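## Task

The rack's front holds twelve drive blanks in three rows of four. Press every protruding blank fully home until it latches, except the middle-row blank that is second from the right when facing the rack; that one must stay untouched. The rack is loose on the table: tilting it beyond a slight amount fails the task, and it must finish in its original place.

## Robot and tools

Robot: two arms, left_arm and right_arm, each ending in a two-finger gripper with a wrist camera. URDF root poses: left_arm at (-0.006, +0.301, 0) m, quat_wxyz (+1.000, 0, 0, -0.025); right_arm at (-0.007, -0.246, 0) m, quat_wxyz (+1.000, 0, 0, -0.020). A camera stand is fixed behind them.

Frames: the scene frame has its origin at table-top height, halfway between the nominal bases; +x points out over the table, +z up, and left_arm sits on the +y side (arm names do not match image sides). Reported hand positions (metres), quaternions and Hand targets are in the scene frame. Motion offsets, however, are along the current Hand target's own axes. The gripper's fingers point along its +z, and they spread along its y. end_effector_position is the point between the pads, roughly 1 cm short of the fingertips. Readings can be a few centimetres off, more at long reach.

A command row is 14 numbers, each within [-1, 1]: dx, dy, dz, rx, ry, rz, opening for left_arm, then those seven for right_arm, always all 14. The six pose numbers are an offset from that arm's Hand target as it stood when the action or move began; 1.0 equals 0.6 m of travel or 180 degrees of turn, and rx, ry, rz form one rotation vector. The opening is absolute, not an offset: +1 fully open (0.093 m), -1 closed. Sending six zeros re-requests the present Hand target; since a 0 opening is also a command, resend the current opening for a gripper you want unchanged.

execute_actions(actions, cameras): actions is a list of actions; each action is a table of up to 15 rows, one per 1/30 s step; a short table repeats its final row to fill 15 steps. Each row counts from the action's start pose, not the prior row, and each new action starts from the updated Hand target, so a repeated offset keeps moving. An empty list returns images and the current scene number and task. cameras: names, ["all"], or [].

move(target, speed, blend, opening_speed, grip_force, blocking, cameras): drives each gripper in a straight line toward its offset. target is one 14-number row or a list of up to 15 rows, all offsets measured from the same starting Hand targets. speed is m/s, 0.002 to 2.9 (default 0.25), one value or one per target; rotation is capped at twice that in rad/s. blend (m) rounds corners of a list; 0 stops at each. opening_speed is per second on the -1..+1 scale, at least 0.2. grip_force is newtons per pad, 10 to 50, one value or one per arm; it persists, and low values close slowly. blocking=false returns after about 0.5 s while motion continues. Paths cap at 10 s and ignore obstacles, including the other arm. The result adds a "move:" line: done, off_target, moving, held or fault, plus limits=paced (pose clipped) or limits=held (steps withheld). done means within 10 mm and 2 degrees; neither done nor off_target tells you about contact.

wait(seconds 0 to 10): lets time pass holding the last commands. stop(): brakes a running move. zoom_image(camera, region [x0, y0, x1, y1] pixels, at most 504 wide and 504 high) magnifies the latest image of cam_head_left, cam_head_right, cam_left_wrist or cam_right_wrist (each 896x504). read_manual(section="licences") gives licence text only. finished_scene(scene): ends the current scene irreversibly; pass its number.

Result lines: end_effector_position and end_effector_quat_wxyz per arm; Hand target (last commanded pose after clipping, base for the next offsets); Tool commands; grip_measured (+1 open, -1 closed; pads meet near -0.94, about 0.0208 more per mm of object width); Joint positions, last entry the finger opening in metres; Joint velocities, possibly reported as within noise; joint torques (include arm weight; joints 1 to 3 wrap at ±28 N m); step readings of position after action calls. Camera calibration lines appear when they differ.

Behaviour: orientation commands are clipped to 40 degrees from the measured orientation each step. Friction and gravity leave grippers short, low or tilted; small moves may fail or go sideways, so check pose after each move and correct tilt. A gripper resting short keeps that gap until a new command; send the remaining distance as an offset. An arm blocked by something keeps pushing; to release, command a target back behind the gripper. Faster motion and targets deeper past contact push harder.

For this job, press blanks gently with the closed fingertips, approaching along +x, with modest overshoot and low speed, then back off. Watch the rack: shoving hard or off-centre may slide or tilt it. Avoid: hitting the rack or table hard, knocking anything off the table, arms or grippers touching each other, loading a wrist camera cable, paths passing close to an arm's own base (go around), and long stretched or stalled pushes, which heat motors (MOTOR HOT at 75 °C; at 90 °C an OVER-TEMPERATURE FAULT folds that arm away for the rest of the scene; at 100 °C it drops).

Each tool is called after "Call:" as name([rows], argument=value, ...), one row to a line, values as JSON.

## Session

Call:
execute_actions(actions=[])

Scene clock: 0.00 s.
left_arm: end_effector_position=(+0.3859, +0.3029, +0.1011) grip_measured=+1.000 end_effector_quat_wxyz=(+0.583, -0.011, +0.810, -0.068) | right_arm: end_effector_position=(+0.3822, -0.2747, +0.0762) grip_measured=+1.000 end_effector_quat_wxyz=(+0.542, +0.031, +0.840, -0.009)
Joint positions: left_arm=[0.128 1.535 0.376 0.838 0.172 -0.072 0.093] | right_arm=[-0.046 1.561 0.398 0.737 -0.03 0.006 0.093]
Joint velocities: within noise
Joint torques (N m): no reading
Heat: left arm: 25 °C; right arm: 26 °C.
Hand target: left_arm +0.3871, +0.3030, +0.1035; +0.585, -0.010, +0.808, -0.068 | right_arm +0.3870, -0.2751, +0.0865; +0.555, +0.031, +0.831, -0.010
Tool commands: left_gripper/opening=+1.0 right_gripper/opening=+1.0
camera_calibration:
cam_left_wrist: T_world_to_cam=[[-0.06455, -0.990449, 0.121838, 0.313627], [-0.686449, -0.0445464, -0.725812, 0.390849], [0.724307, -0.130487, -0.677017, -0.089773], [0, 0, 0, 1]] pos_world=[0.353566, 0.316328, 0.184693]
cam_right_wrist: T_world_to_cam=[[-0.0835139, -0.996371, -0.0164401, -0.24064], [-0.75192, 0.0738338, -0.655106, 0.396803], [0.653943, -0.0423489, -0.755358, -0.121529], [0, 0, 0, 1]] pos_world=[0.35774, -0.27421, 0.164194]

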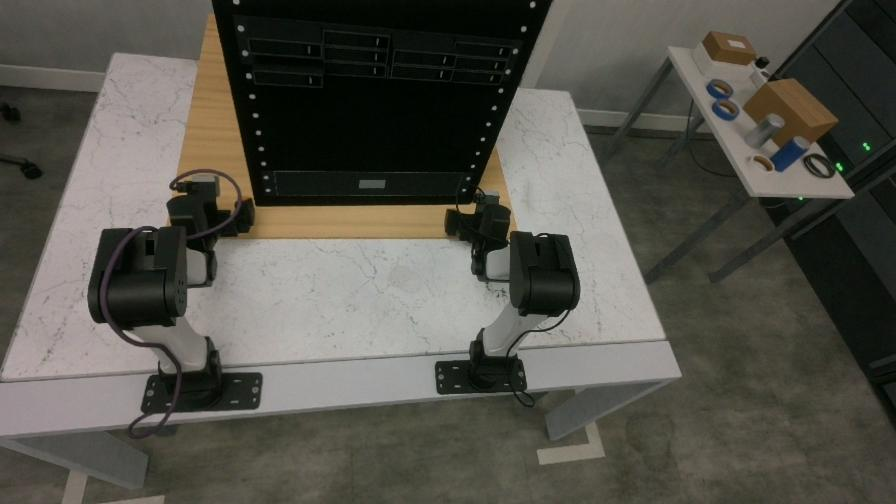

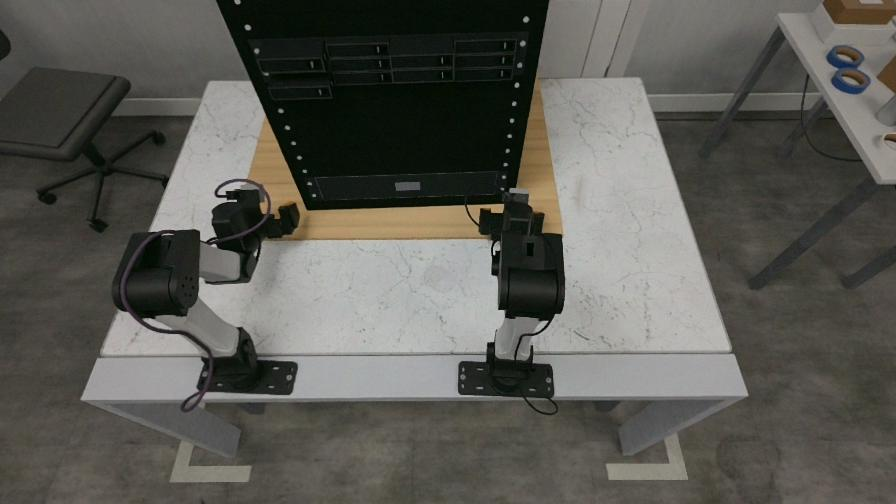

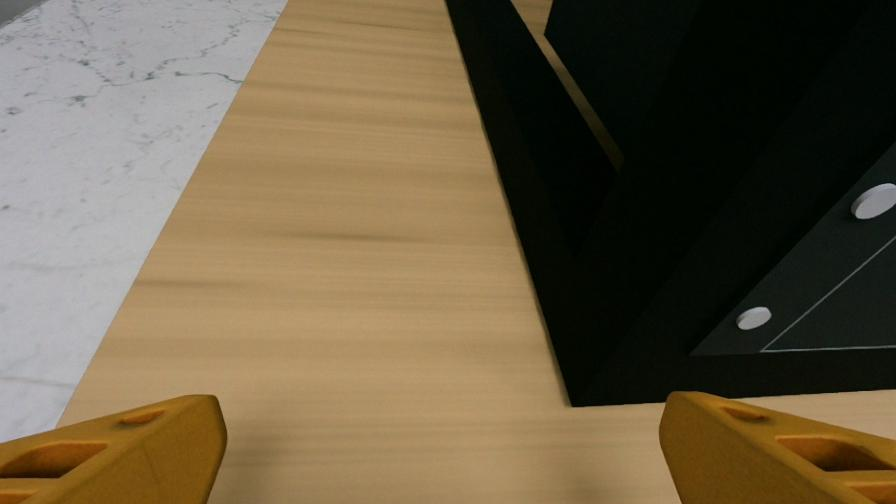

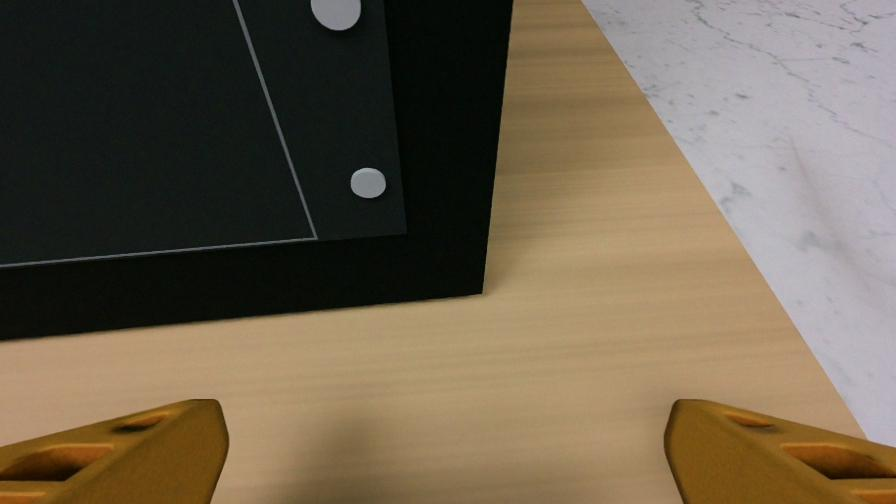

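Call:
zoom_image(camera="cam_head_left", region=[230, 10, 530, 110])

Call:
zoom_image(camera="cam_head_right", region=[245, 20, 535, 110])

Scaled by 1.680 from the camera's 896x504 image, which has a finer 1280x720 frame.

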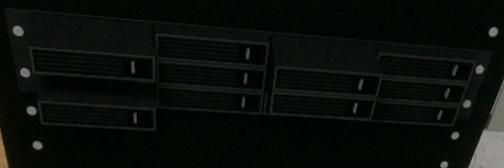

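Scaled by 1.738 from the camera's 896x504 image, which has a finer 1280x720 frame.

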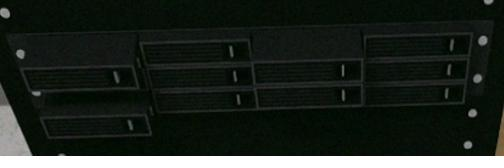

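Call:
move(target=[-0.54817, -0.36648, -0.3111, -0.0383, -0.1016, 0.0333, -0.96, -0.5927, 0.3188, -0.41153, -0.0291, -0.0583, -0.0150, -0.96], opening_speed=1.0, cameras=["all"])

Scene clock: 50.03 s.
left_arm: end_effector_position=(+0.3018, +0.1360, +0.4902) grip_measured=-0.955 end_effector_quat_wxyz=(+0.705, -0.014, +0.709, +0.014) | right_arm: end_effector_position=(+0.3094, -0.0863, +0.5044) grip_measured=-0.955 end_effector_quat_wxyz=(+0.623, -0.025, +0.782, +0.003)
Joint positions: left_arm=[-0.838 1.228 1.529 -0.311 -0.927 -0.009 0] | right_arm=[0.829 1.418 2.03 -0.918 0.728 0.18 0]
Joint torques (N m): left_arm=[-0.66 -3.08 8.92 1.72 -0.19 0.06] | right_arm=[0.73 -2.82 9.39 1.99 0.17 0.2]
Heat: left arm: 29 °C; right arm: 30 °C.
Hand target: left_arm +0.3002, +0.1350, +0.4981; +0.707, -0.014, +0.707, +0.014 | right_arm +0.3071, -0.0861, +0.5130; +0.629, -0.015, +0.777, +0.012
Off the commanded pose: left_arm 0.008 m, 0 deg | right_arm 0.009 m, 2 deg.
move: done
camera_calibration:
cam_left_wrist: T_world_to_cam=[[0.0374798, -0.999297, -0.000522679, 0.125813], [-0.424173, -0.0154355, -0.90545, 0.613125], [0.904805, 0.0341577, -0.424453, 0.0120909], [0, 0, 0, 1]] pos_world=[0.244416, 0.134776, 0.560351]
cam_right_wrist: T_world_to_cam=[[0.0219149, -0.999496, 0.0229823, -0.10473], [-0.609003, -0.0315765, -0.792539, 0.624683], [0.792865, 0.0033721, -0.609388, 0.144999], [0, 0, 0, 1]] pos_world=[0.267764, -0.0854408, 0.585853]

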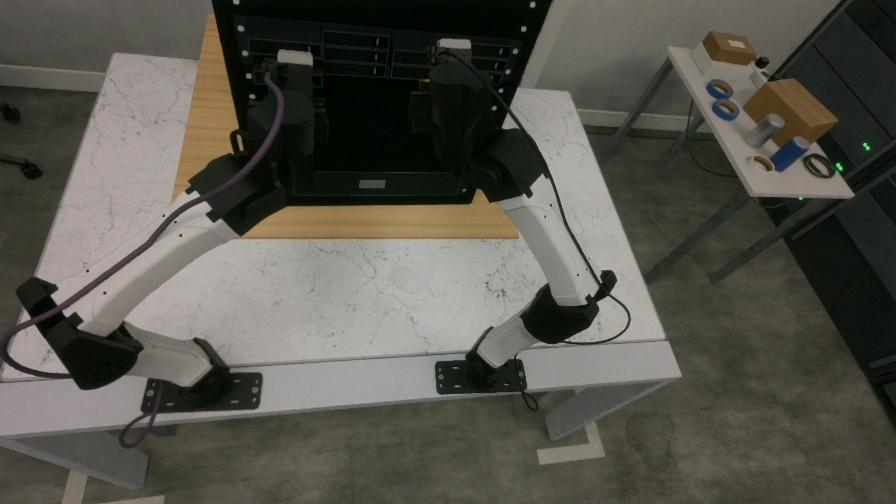

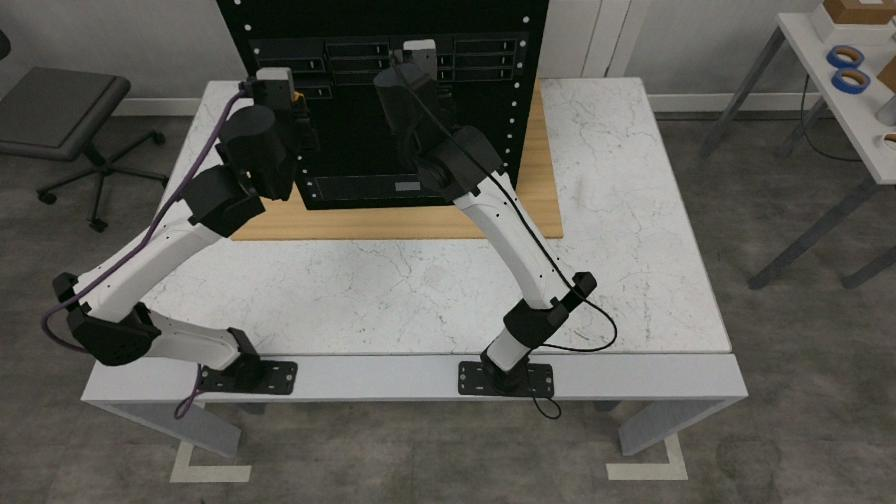

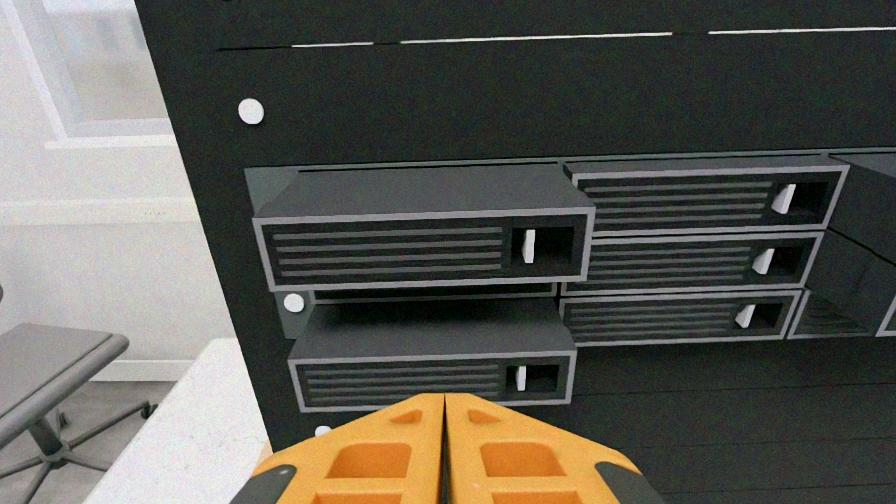

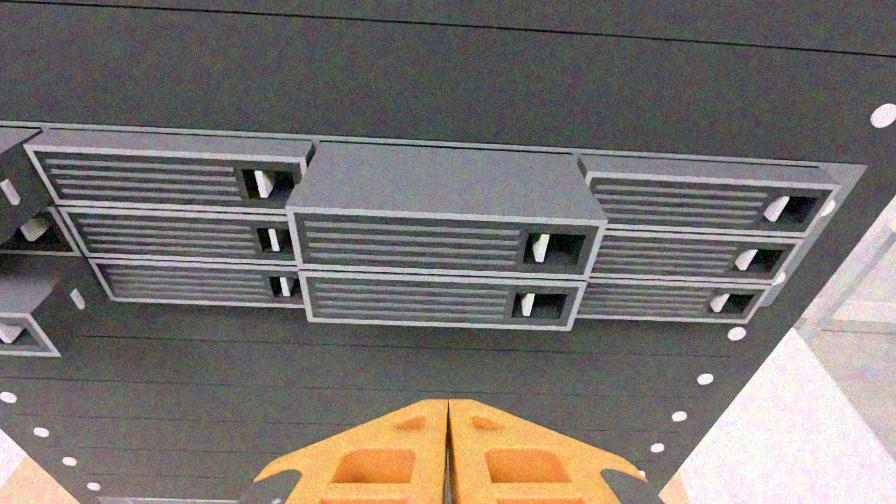

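Call:
zoom_image(camera="cam_right_wrist", region=[0, 110, 504, 370])

Call:
zoom_image(camera="cam_right_wrist", region=[500, 110, 896, 370])

Call:
zoom_image(camera="cam_left_wrist", region=[230, 130, 630, 430])

Call:
zoom_image(camera="cam_left_wrist", region=[530, 130, 896, 370])

Scaled by 1.000.

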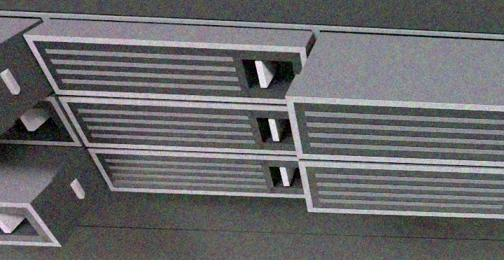

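Scaled by 1.273 from the camera's 896x504 image, which has a finer 1280x720 frame.

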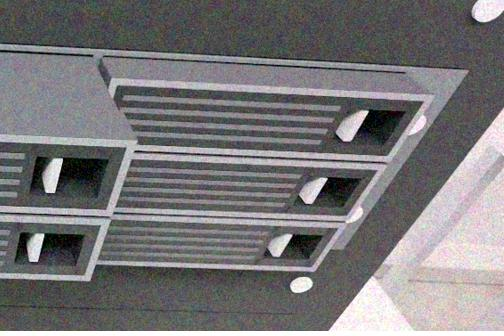

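Scaled by 1.260 from the camera's 896x504 image, which has a finer 1280x720 frame.

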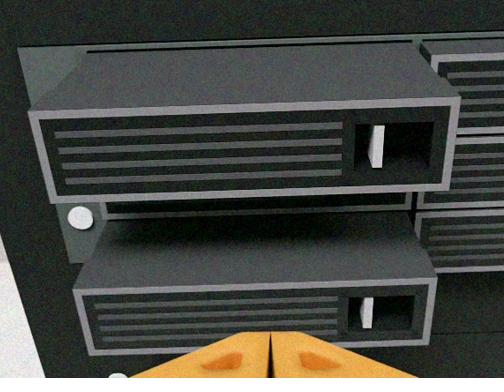

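Scaled by 1.377 from the camera's 896x504 image, which has a finer 1280x720 frame.

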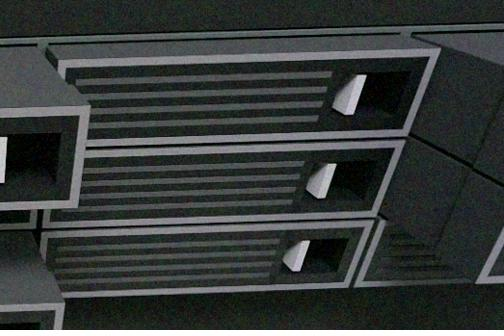

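Call:
move([
  [-0.02333, 0.01, 0.08578, 0, 0, 0, -0.96, -0.02618, 0.0002, 0.0991, 0, 0, 0, -0.96],
  [-0.02333, 0.0102, 0.1752, 0, 0, 0, -0.96, -0.02618, 0.0002, 0.0991, 0, 0, 0, -0.96],
], speed=[0.15, 0.05], blend=[0.005, 0], cameras=["cam_left_wrist", "cam_right_wrist"])

Scene clock: 89.70 s.
left_arm: end_effector_position=(+0.3961, +0.1454, +0.5063) grip_measured=-0.955 end_effector_quat_wxyz=(+0.702, -0.013, +0.712, +0.016) | right_arm: end_effector_position=(+0.3676, -0.0812, +0.5035) grip_measured=-0.955 end_effector_quat_wxyz=(+0.617, -0.019, +0.787, +0.007)
Joint positions: left_arm=[-0.557 1.485 1.803 -0.338 -0.648 -0.007 0] | right_arm=[0.686 1.588 2.186 -0.89 0.59 0.152 0]
Joint torques (N m): left_arm=[1.62 -4.27 9.09 2.17 0.12 0.01] | right_arm=[-0.73 -4.6 9.55 2.21 -0.05 -0.09]
Heat: left arm: 34 °C; right arm: 32 °C.
Hand target: left_arm +0.4050, +0.1452, +0.5120; +0.707, -0.014, +0.707, +0.014 | right_arm +0.3686, -0.0836, +0.5158; +0.629, -0.015, +0.777, +0.012
Off the commanded pose: left_arm 0.011 m, 1 deg | right_arm 0.013 m, 2 deg.
move: off_target (left_arm, right_arm)
camera_calibration:
cam_left_wrist: T_world_to_cam=[[0.0388877, -0.999227, -0.00568672, 0.133755], [-0.432432, -0.0116983, -0.90159, 0.668569], [0.900827, 0.0375199, -0.432553, -0.0615024], [0, 0, 0, 1]] pos_world=[0.339312, 0.14378, 0.576933]
cam_right_wrist: T_world_to_cam=[[0.0168929, -0.999803, 0.0104197, -0.0927554], [-0.62144, -0.0186627, -0.783239, 0.660505], [0.783279, 0.00675598, -0.621633, 0.108117], [0, 0, 0, 1]] pos_world=[0.327345, -0.0811408, 0.585509]
Images, in order (width x height): cam_left_wrist 896x504, cam_right_wrist 896x504.

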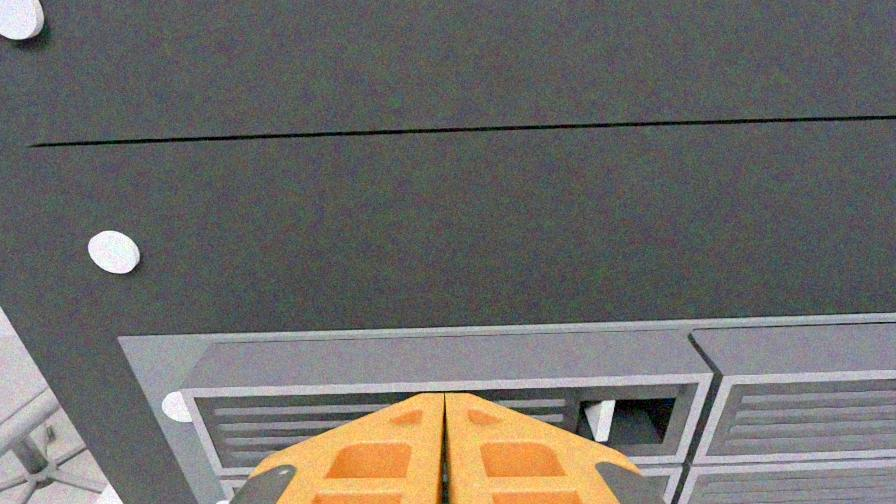

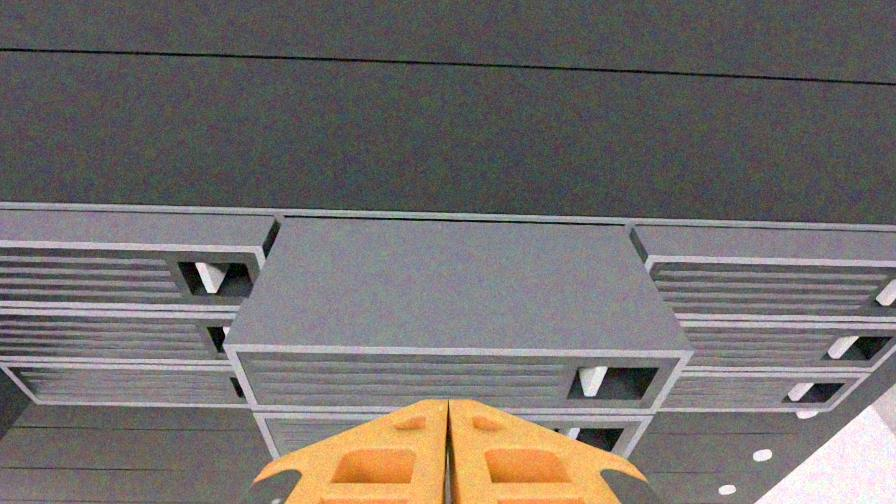

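Call:
zoom_image(camera="cam_left_wrist", region=[560, 300, 860, 500])

Scaled by 1.680 from the camera's 896x504 image, which has a finer 1280x720 frame.

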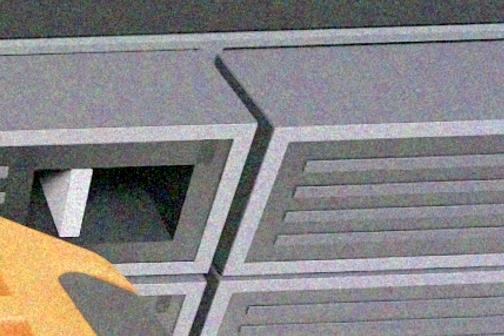

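Call:
move([
  [0, 0, -0.1, 0, 0, 0, -0.96, -0.01082, 0, 0.0028, 0, 0, 0, -0.96],
  [0.0967, 0, -0.1, 0, 0, 0, -0.96, -0.02843, 0.0002, 0.08567, 0, 0, 0, -0.96],
], speed=[0.12, 0.05], blend=[0.003, 0], cameras=["cam_left_wrist", "cam_right_wrist"])

Call:
zoom_image(camera="cam_right_wrist", region=[150, 280, 450, 504])

Call:
zoom_image(camera="cam_right_wrist", region=[500, 280, 800, 504])

Scene clock: 109.03 s.
left_arm: end_effector_position=(+0.3508, +0.1406, +0.4531) grip_measured=-0.955 end_effector_quat_wxyz=(+0.704, -0.014, +0.710, +0.014) | right_arm: end_effector_position=(+0.4208, -0.0786, +0.5205) grip_measured=-0.955 end_effector_quat_wxyz=(+0.630, -0.011, +0.776, +0.016)
Joint positions: left_arm=[-0.675 1.273 1.395 -0.134 -0.765 -0.007 0] | right_arm=[0.588 1.83 2.53 -0.936 0.495 0.125 0]
Joint torques (N m): left_arm=[-0.68 -7.34 5.31 2.02 -0.18 0.02] | right_arm=[-0.84 -5.83 8.65 1.96 -0.09 -0.1]
Heat: left arm: 36 °C; right arm: 33 °C.
Hand target: left_arm +0.3450, +0.1428, +0.4541; +0.707, -0.014, +0.707, +0.013 | right_arm +0.4223, -0.0814, +0.5220; +0.629, -0.015, +0.777, +0.012
Off the commanded pose: left_arm 0.006 m, 0 deg | right_arm 0.003 m, 1 deg.
move: done
camera_calibration:
cam_left_wrist: T_world_to_cam=[[0.0378551, -0.999281, -0.00211652, 0.129174], [-0.426093, -0.0142255, -0.904567, 0.600449], [0.903887, 0.0351443, -0.426326, -0.0470827], [0, 0, 0, 1]] pos_world=[0.293515, 0.139277, 0.523347]
cam_right_wrist: T_world_to_cam=[[0.0174966, -0.99975, -0.0138991, -0.0788496], [-0.595119, 0.000757439, -0.803637, 0.708003], [0.803447, 0.0223326, -0.594957, 0.0559441], [0, 0, 0, 1]] pos_world=[0.377777, -0.0806156, 0.601166]
Images, in order (width x height): cam_left_wrist 896x504, cam_right_wrist 896x504.

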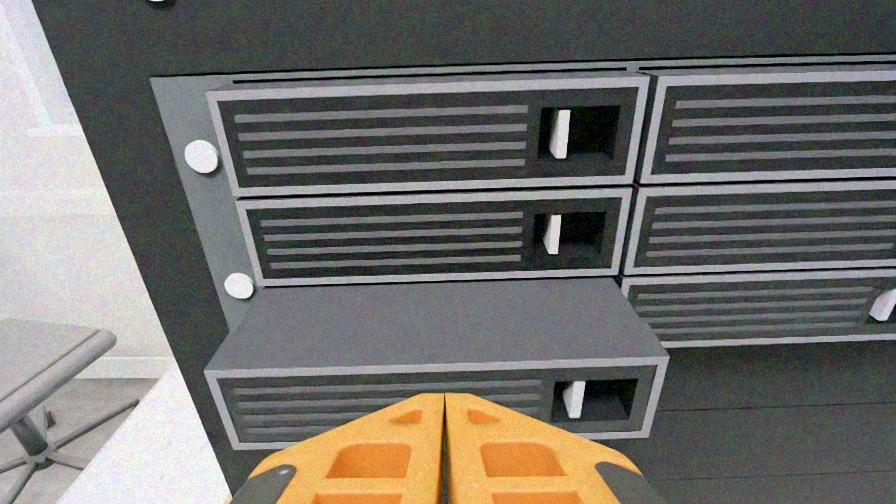

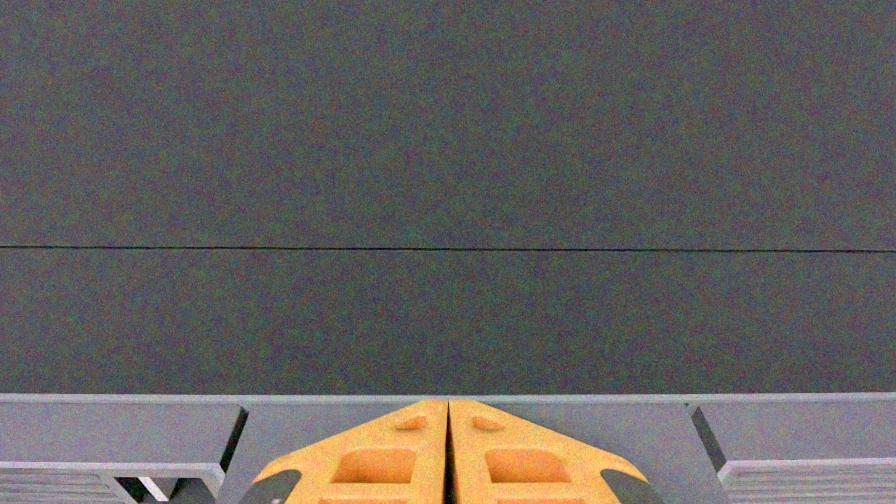

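Scaled by 1.680 from the camera's 896x504 image, which has a finer 1280x720 frame.

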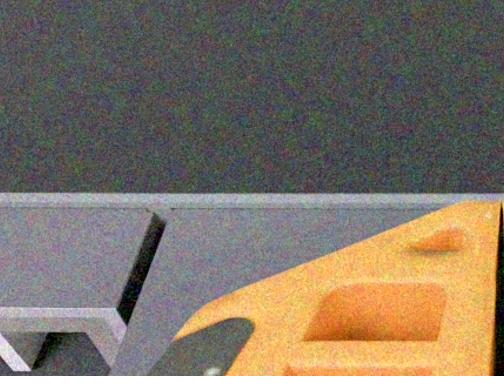

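Scaled by 1.680 from the camera's 896x504 image, which has a finer 1280x720 frame.

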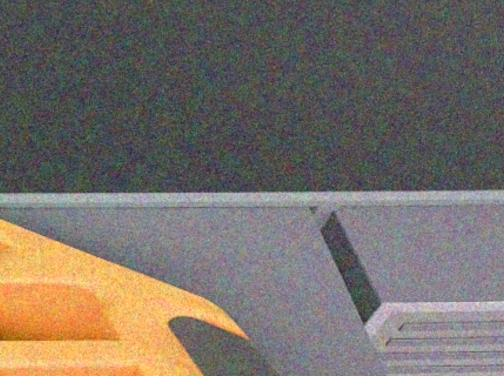

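Call:
move([
  [0.00683, 0, 0.01167, 0, 0, 0, -0.96, -0.00783, 0, -0.02723, 0, 0, 0, -0.96],
  [0.00683, 0.0001, 0.0993, 0, 0, 0, -0.96, 0.0429, -0.0002, -0.09367, 0, 0.0222, 0, -0.96],
], speed=[0.08, 0.05], blend=[0.003, 0], cameras=["cam_left_wrist", "cam_right_wrist"])

Call:
zoom_image(camera="cam_left_wrist", region=[530, 270, 830, 504])

Call:
zoom_image(camera="cam_right_wrist", region=[200, 200, 700, 500])

Scene clock: 145.50 s.
left_arm: end_effector_position=(+0.3975, +0.1453, +0.4381) grip_measured=-0.955 end_effector_quat_wxyz=(+0.698, -0.011, +0.716, +0.019) | right_arm: end_effector_position=(+0.3711, -0.0801, +0.5006) grip_measured=-0.955 end_effector_quat_wxyz=(+0.594, -0.024, +0.804, +0.004)
Joint positions: left_arm=[-0.556 1.384 1.432 -0.081 -0.648 -0.007 0] | right_arm=[0.675 1.67 2.344 -1.03 0.568 0.175 0]
Joint torques (N m): left_arm=[1.46 -4.3 10.17 2.14 0.11 0.05] | right_arm=[0.77 -8.18 5.37 2.05 0.17 0.18]
Heat: left arm: 33 °C; right arm: 34 °C.
Hand target: left_arm +0.4046, +0.1452, +0.4498; +0.707, -0.014, +0.707, +0.014 | right_arm +0.3621, -0.0838, +0.5084; +0.601, -0.016, +0.799, +0.012
Off the commanded pose: left_arm 0.014 m, 2 deg | right_arm 0.013 m, 2 deg.
move: off_target (left_arm, right_arm)
camera_calibration:
cam_left_wrist: T_world_to_cam=[[0.0407506, -0.999074, -0.0138079, 0.13607], [-0.442255, -0.00564343, -0.896872, 0.608629], [0.895963, 0.0426547, -0.442075, -0.0869278], [0, 0, 0, 1]] pos_world=[0.341508, 0.143087, 0.509312]
cam_right_wrist: T_world_to_cam=[[0.0216458, -0.999554, 0.0205956, -0.0985169], [-0.664682, -0.0297761, -0.746532, 0.657266], [0.746812, 0.00246971, -0.66503, 0.138478], [0, 0, 0, 1]] pos_world=[0.335589, -0.079244, 0.584791]
Images, in order (width x height): cam_left_wrist 896x504, cam_right_wrist 896x504.

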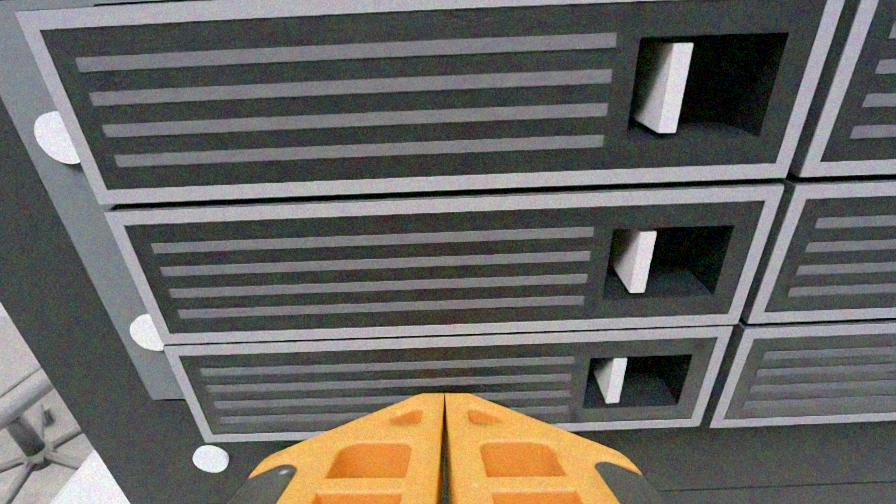

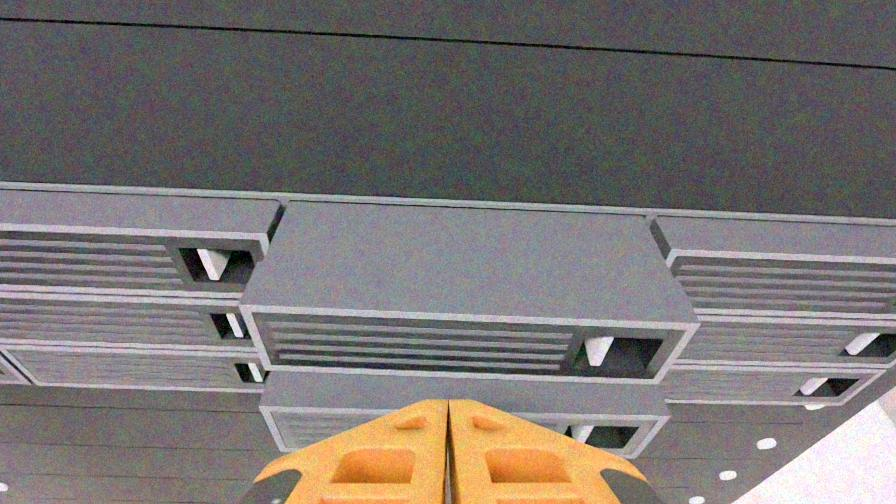

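Scaled by 1.680 from the camera's 896x504 image, which has a finer 1280x720 frame.

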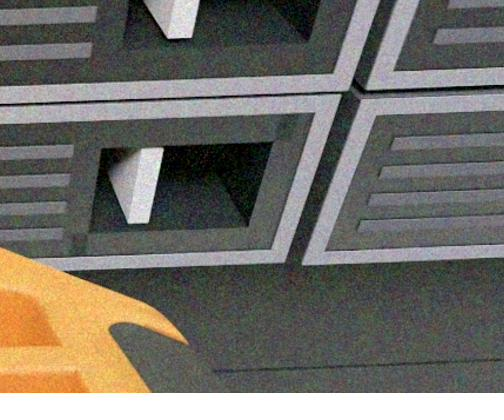

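Scaled by 1.008 from the camera's 896x504 image, which has a finer 1280x720 frame.

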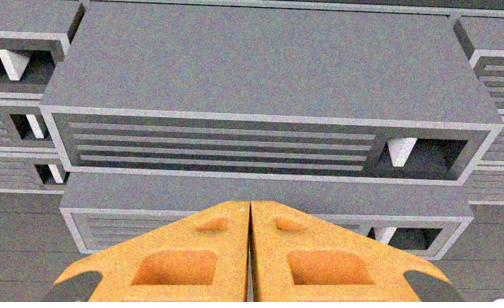

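Call:
move(target=[0, 0, -0.1, 0, 0, 0, -0.96, -0.01105, 0, 0.0383, 0, 0, 0, -0.96], speed=0.1, cameras=["cam_left_wrist", "cam_right_wrist"])

Call:
zoom_image(camera="cam_right_wrist", region=[200, 250, 700, 504])

Scene clock: 158.77 s.
left_arm: end_effector_position=(+0.3478, +0.1426, +0.4561) grip_measured=-0.955 end_effector_quat_wxyz=(+0.711, -0.020, +0.702, +0.007) | right_arm: end_effector_position=(+0.3848, -0.0807, +0.5006) grip_measured=-0.955 end_effector_quat_wxyz=(+0.594, -0.019, +0.804, +0.008)
Joint positions: left_arm=[-0.676 1.256 1.373 -0.1 -0.765 -0.007 0] | right_arm=[0.644 1.716 2.396 -1.03 0.539 0.175 0]
Joint torques (N m): left_arm=[-0.61 -6.23 5.34 1.82 -0.14 0.05] | right_arm=[-0.76 -5.24 8.99 2.09 -0.02 -0.03]
Heat: left arm: 37 °C; right arm: 34 °C.
Hand target: left_arm +0.3447, +0.1428, +0.4498; +0.707, -0.014, +0.707, +0.014 | right_arm +0.3859, -0.0829, +0.5086; +0.602, -0.016, +0.799, +0.012
Off the commanded pose: left_arm 0.007 m, 1 deg | right_arm 0.008 m, 1 deg.
move: done
camera_calibration:
cam_left_wrist: T_world_to_cam=[[0.0364427, -0.999181, 0.0176044, 0.122874], [-0.406632, -0.0309181, -0.913069, 0.60147], [0.912865, 0.0261162, -0.407426, -0.0535909], [0, 0, 0, 1]] pos_world=[0.289021, 0.14277, 0.525186]
cam_right_wrist: T_world_to_cam=[[0.0178735, -0.999805, 0.00840136, -0.0918789], [-0.665095, -0.018163, -0.746537, 0.667403], [0.746544, 0.0077555, -0.66529, 0.128919], [0, 0, 0, 1]] pos_world=[0.349285, -0.0807387, 0.584781]
Images, in order (width x height): cam_left_wrist 896x504, cam_right_wrist 896x504.

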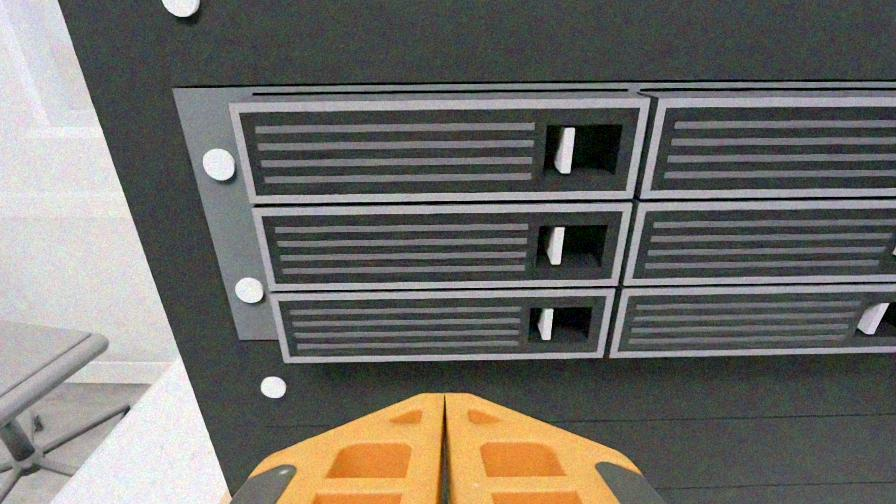

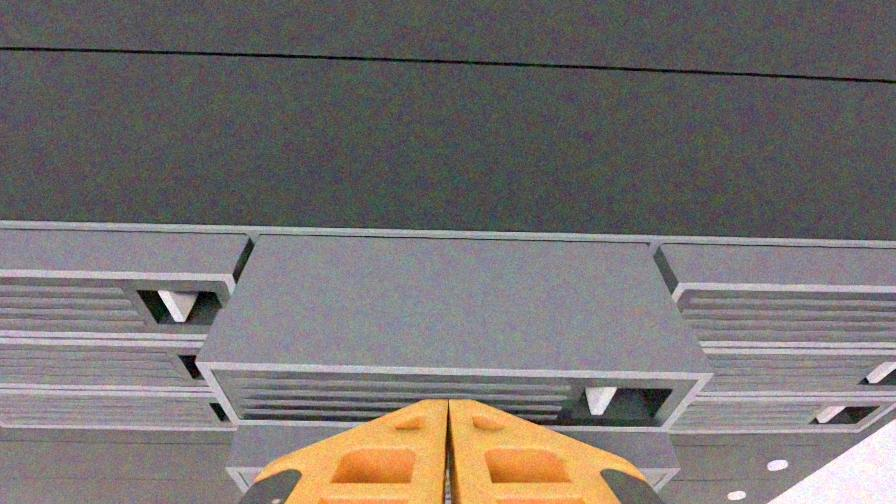

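Scaled by 1.008 from the camera's 896x504 image, which has a finer 1280x720 frame.

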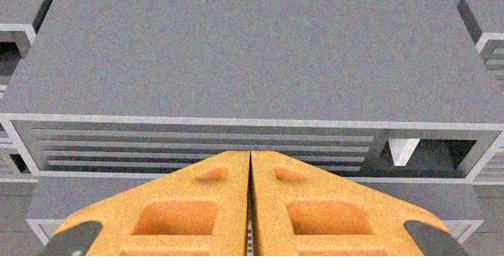

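Call:
move(target=[0, 0, 0, 0, 0, 0, -0.96, -0.0107, 0, 0.05872, 0, 0, 0, -0.96], speed=0.04, cameras=["cam_right_wrist"])

Call:
zoom_image(camera="cam_right_wrist", region=[150, 250, 450, 504])

Call:
zoom_image(camera="cam_right_wrist", region=[500, 250, 800, 504])

Scene clock: 167.00 s.
left_arm: end_effector_position=(+0.3478, +0.1427, +0.4561) grip_measured=-0.955 end_effector_quat_wxyz=(+0.711, -0.021, +0.702, +0.007) | right_arm: end_effector_position=(+0.4172, -0.0802, +0.4982) grip_measured=-0.955 end_effector_quat_wxyz=(+0.593, -0.016, +0.805, +0.008)
Joint positions: left_arm=[-0.676 1.256 1.373 -0.1 -0.765 -0.007 0] | right_arm=[0.587 1.847 2.557 -1.051 0.488 0.159 0]
Joint torques (N m): left_arm=[-0.62 -6.23 5.24 1.83 -0.19 0.01] | right_arm=[-1.03 -5.67 8.62 2.23 -0.11 -0.1]
Heat: left arm: 36 °C; right arm: 34 °C.
Hand target: left_arm +0.3447, +0.1428, +0.4498; +0.707, -0.014, +0.707, +0.014 | right_arm +0.4216, -0.0814, +0.5049; +0.601, -0.016, +0.799, +0.012
Off the commanded pose: left_arm 0.007 m, 1 deg | right_arm 0.008 m, 1 deg.
move: done
camera_calibration:
cam_right_wrist: T_world_to_cam=[[0.0138495, -0.999894, 0.00446199, -0.0883211], [-0.666573, -0.0125587, -0.745334, 0.687612], [0.745311, 0.00734823, -0.666676, 0.104368], [0, 0, 0, 1]] pos_world=[0.38178, -0.0804432, 0.582474]
Images, in order (width x height): cam_right_wrist 896x504.

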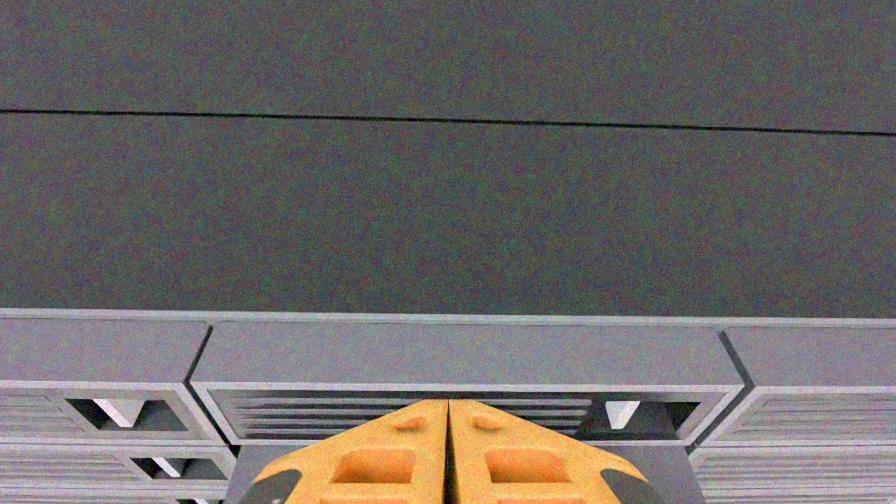

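Scaled by 1.680 from the camera's 896x504 image, which has a finer 1280x720 frame.

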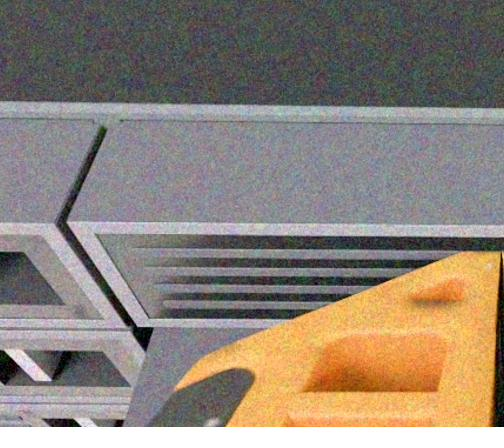

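Scaled by 1.680 from the camera's 896x504 image, which has a finer 1280x720 frame.

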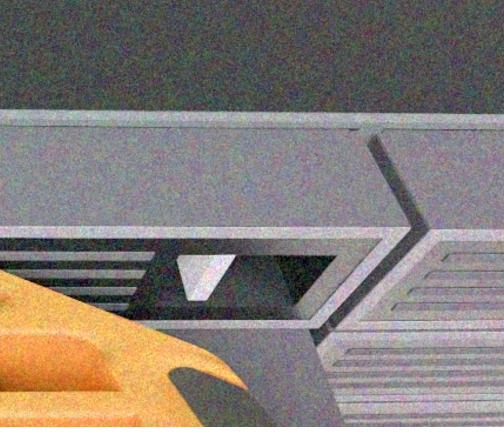

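Call:
move(target=[0, 0, 0, 0, 0, 0, -0.96, -0.0013, 0, 0.00743, 0, 0, 0, -0.96], speed=0.03, cameras=["cam_right_wrist"])

Call:
zoom_image(camera="cam_right_wrist", region=[150, 250, 450, 504])

Call:
zoom_image(camera="cam_right_wrist", region=[500, 250, 800, 504])

Scene clock: 174.50 s.
left_arm: end_effector_position=(+0.3478, +0.1427, +0.4561) grip_measured=-0.955 end_effector_quat_wxyz=(+0.711, -0.021, +0.702, +0.007) | right_arm: end_effector_position=(+0.4175, -0.0804, +0.4982) grip_measured=-0.955 end_effector_quat_wxyz=(+0.591, -0.019, +0.807, +0.009)
Joint positions: left_arm=[-0.676 1.256 1.373 -0.1 -0.765 -0.007 0] | right_arm=[0.583 1.863 2.593 -1.077 0.479 0.157 0]
Joint torques (N m): left_arm=[-0.59 -6.26 5.39 1.82 -0.17 0.04] | right_arm=[-1.29 -5.12 8.18 2.39 -0.09 -0.09]
Heat: left arm: 35 °C; right arm: 34 °C.
Hand target: left_arm +0.3447, +0.1428, +0.4498; +0.707, -0.014, +0.707, +0.014 | right_arm +0.4260, -0.0813, +0.5044; +0.601, -0.016, +0.799, +0.012
Off the commanded pose: left_arm 0.007 m, 1 deg | right_arm 0.011 m, 2 deg.
move: off_target (right_arm)
camera_calibration:
cam_right_wrist: T_world_to_cam=[[0.019407, -0.999785, 0.0073187, -0.0923081], [-0.671754, -0.0184605, -0.740544, 0.687062], [0.74052, 0.00945537, -0.671968, 0.108913], [0, 0, 0, 1]] pos_world=[0.382676, -0.0806345, 0.582661]
Images, in order (width x height): cam_right_wrist 896x504.

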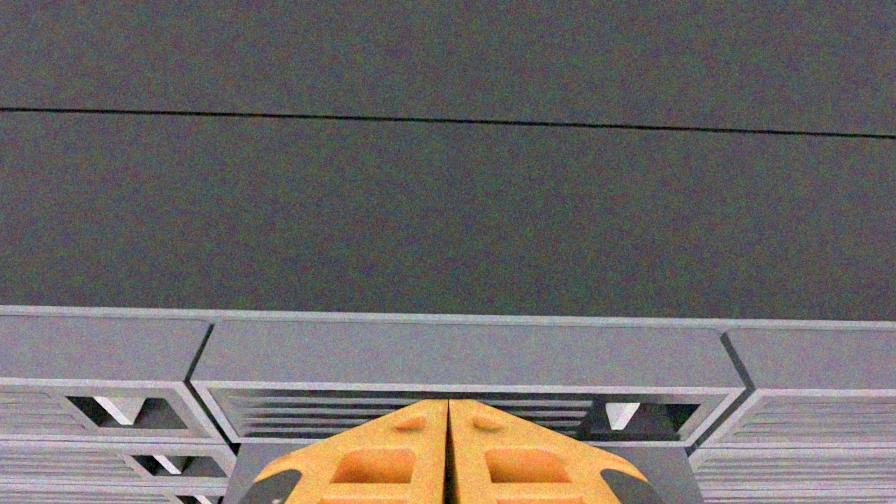

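Scaled by 1.680 from the camera's 896x504 image, which has a finer 1280x720 frame.

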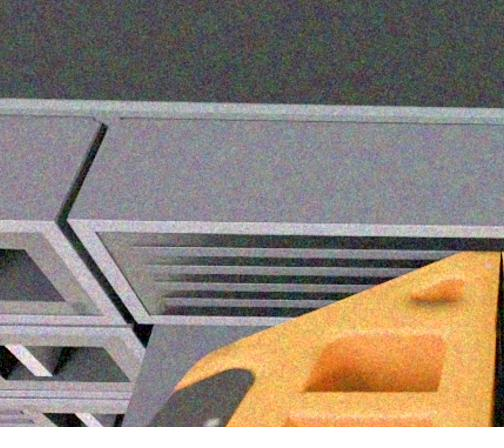

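Scaled by 1.680 from the camera's 896x504 image, which has a finer 1280x720 frame.

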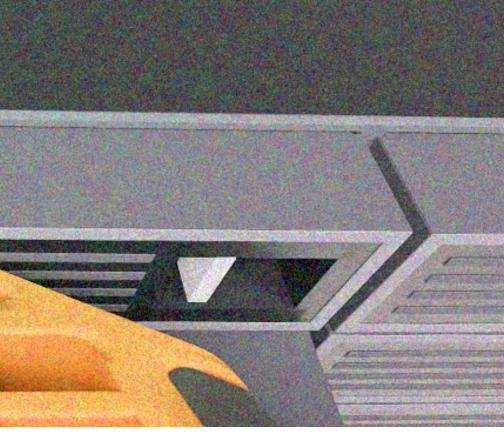

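Call:
move(target=[0, 0, 0, 0, 0, 0, -0.96, 0.02317, 0, -0.1079, 0, 0, 0, -0.96], speed=0.1, cameras=["all"])

Call:
zoom_image(camera="cam_right_wrist", region=[150, 150, 450, 400])

Call:
zoom_image(camera="cam_right_wrist", region=[450, 150, 896, 450])

Call:
zoom_image(camera="cam_left_wrist", region=[200, 60, 700, 380])

Scene clock: 179.93 s.
left_arm: end_effector_position=(+0.3478, +0.1427, +0.4561) grip_measured=-0.955 end_effector_quat_wxyz=(+0.711, -0.021, +0.702, +0.007) | right_arm: end_effector_position=(+0.3661, -0.0820, +0.5010) grip_measured=-0.955 end_effector_quat_wxyz=(+0.592, -0.025, +0.806, +0.003)
Joint positions: left_arm=[-0.676 1.256 1.373 -0.1 -0.765 -0.007 0] | right_arm=[0.68 1.66 2.344 -1.047 0.572 0.177 0]
Joint torques (N m): left_arm=[-0.62 -6.27 5.22 1.82 -0.18 0.01] | right_arm=[0.75 -7.42 5.31 2.17 0.13 0.2]
Heat: left arm: 34 °C; right arm: 35 °C.
Hand target: left_arm +0.3447, +0.1428, +0.4498; +0.707, -0.014, +0.707, +0.014 | right_arm +0.3600, -0.0839, +0.5090; +0.602, -0.016, +0.799, +0.012
Off the commanded pose: left_arm 0.007 m, 1 deg | right_arm 0.010 m, 2 deg.
move: done
camera_calibration:
cam_left_wrist: T_world_to_cam=[[0.0372448, -0.99915, 0.0176763, 0.122602], [-0.406603, -0.0313101, -0.913068, 0.601517], [0.912846, 0.0268198, -0.407423, -0.0536869], [0, 0, 0, 1]] pos_world=[0.28902, 0.142772, 0.525186]
cam_right_wrist: T_world_to_cam=[[0.022497, -0.999459, 0.0239887, -0.102289], [-0.668603, -0.0328803, -0.742892, 0.65344], [0.743279, 0.000673939, -0.668981, 0.145585], [0, 0, 0, 1]] pos_world=[0.330983, -0.0808463, 0.585283]

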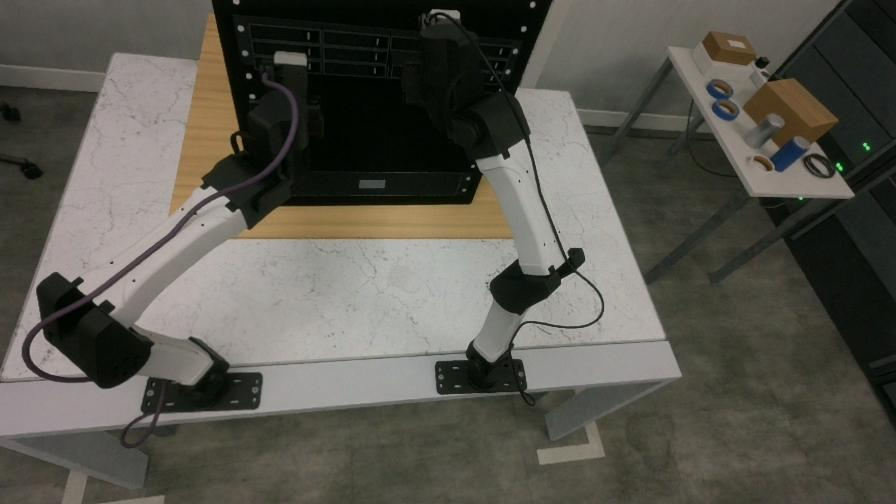

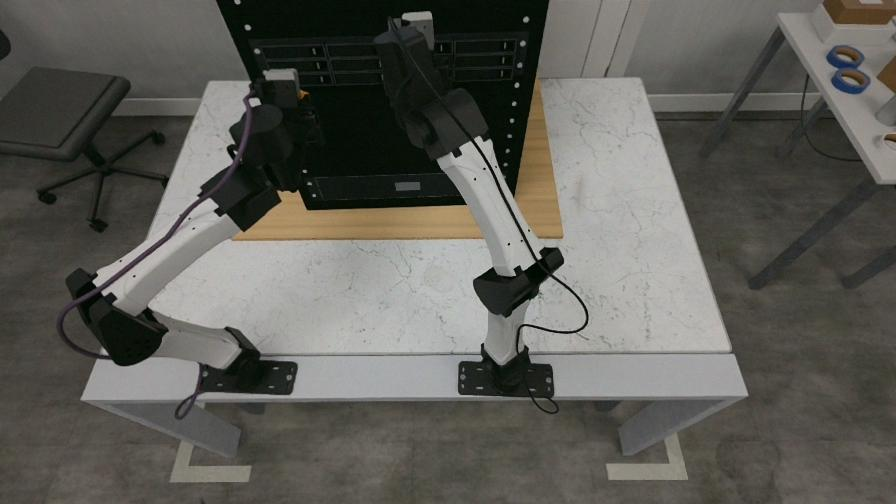

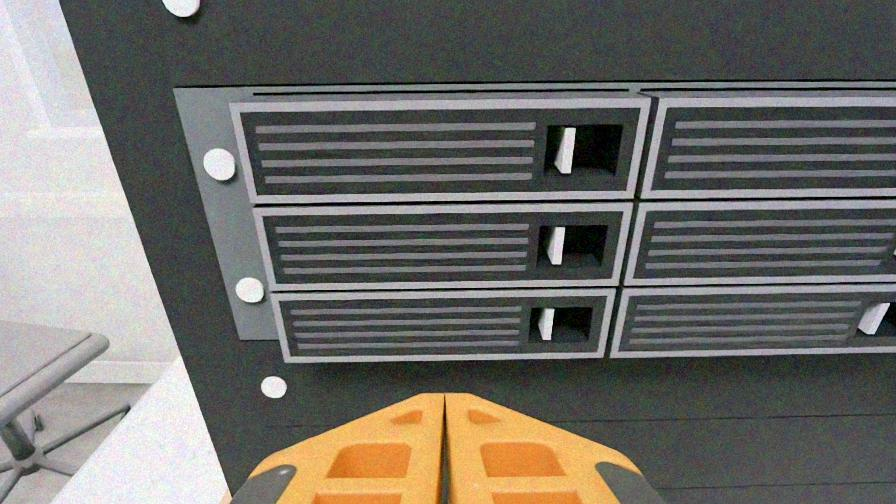

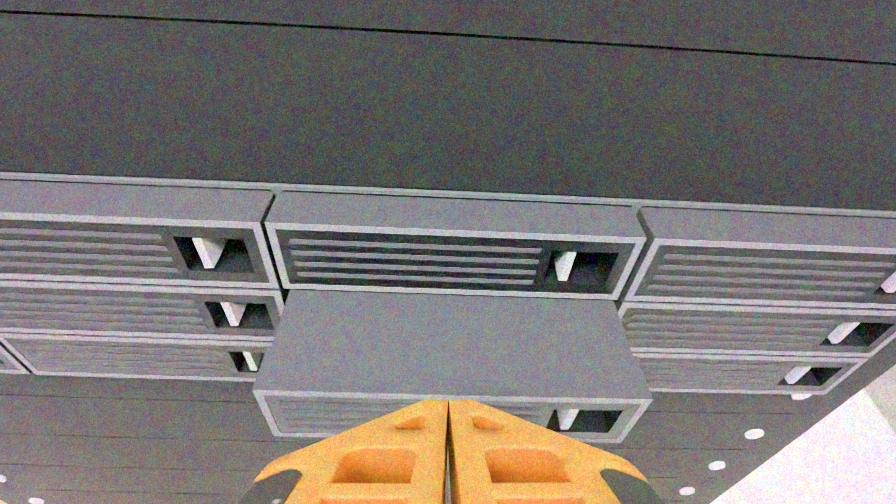

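Scaled by 1.680 from the camera's 896x504 image, which has a finer 1280x720 frame.

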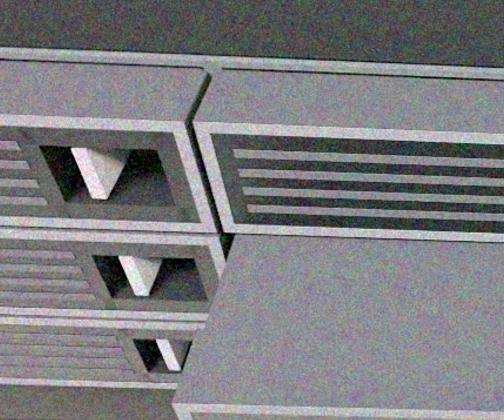

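Scaled by 1.130 from the camera's 896x504 image, which has a finer 1280x720 frame.

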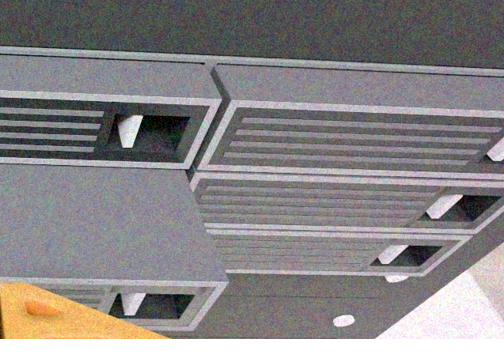

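Scaled by 1.008 from the camera's 896x504 image, which has a finer 1280x720 frame.

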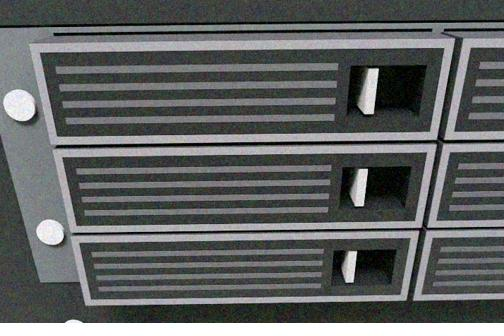

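Call:
finished_scene(scene=2)

The scene is finished: the task was done.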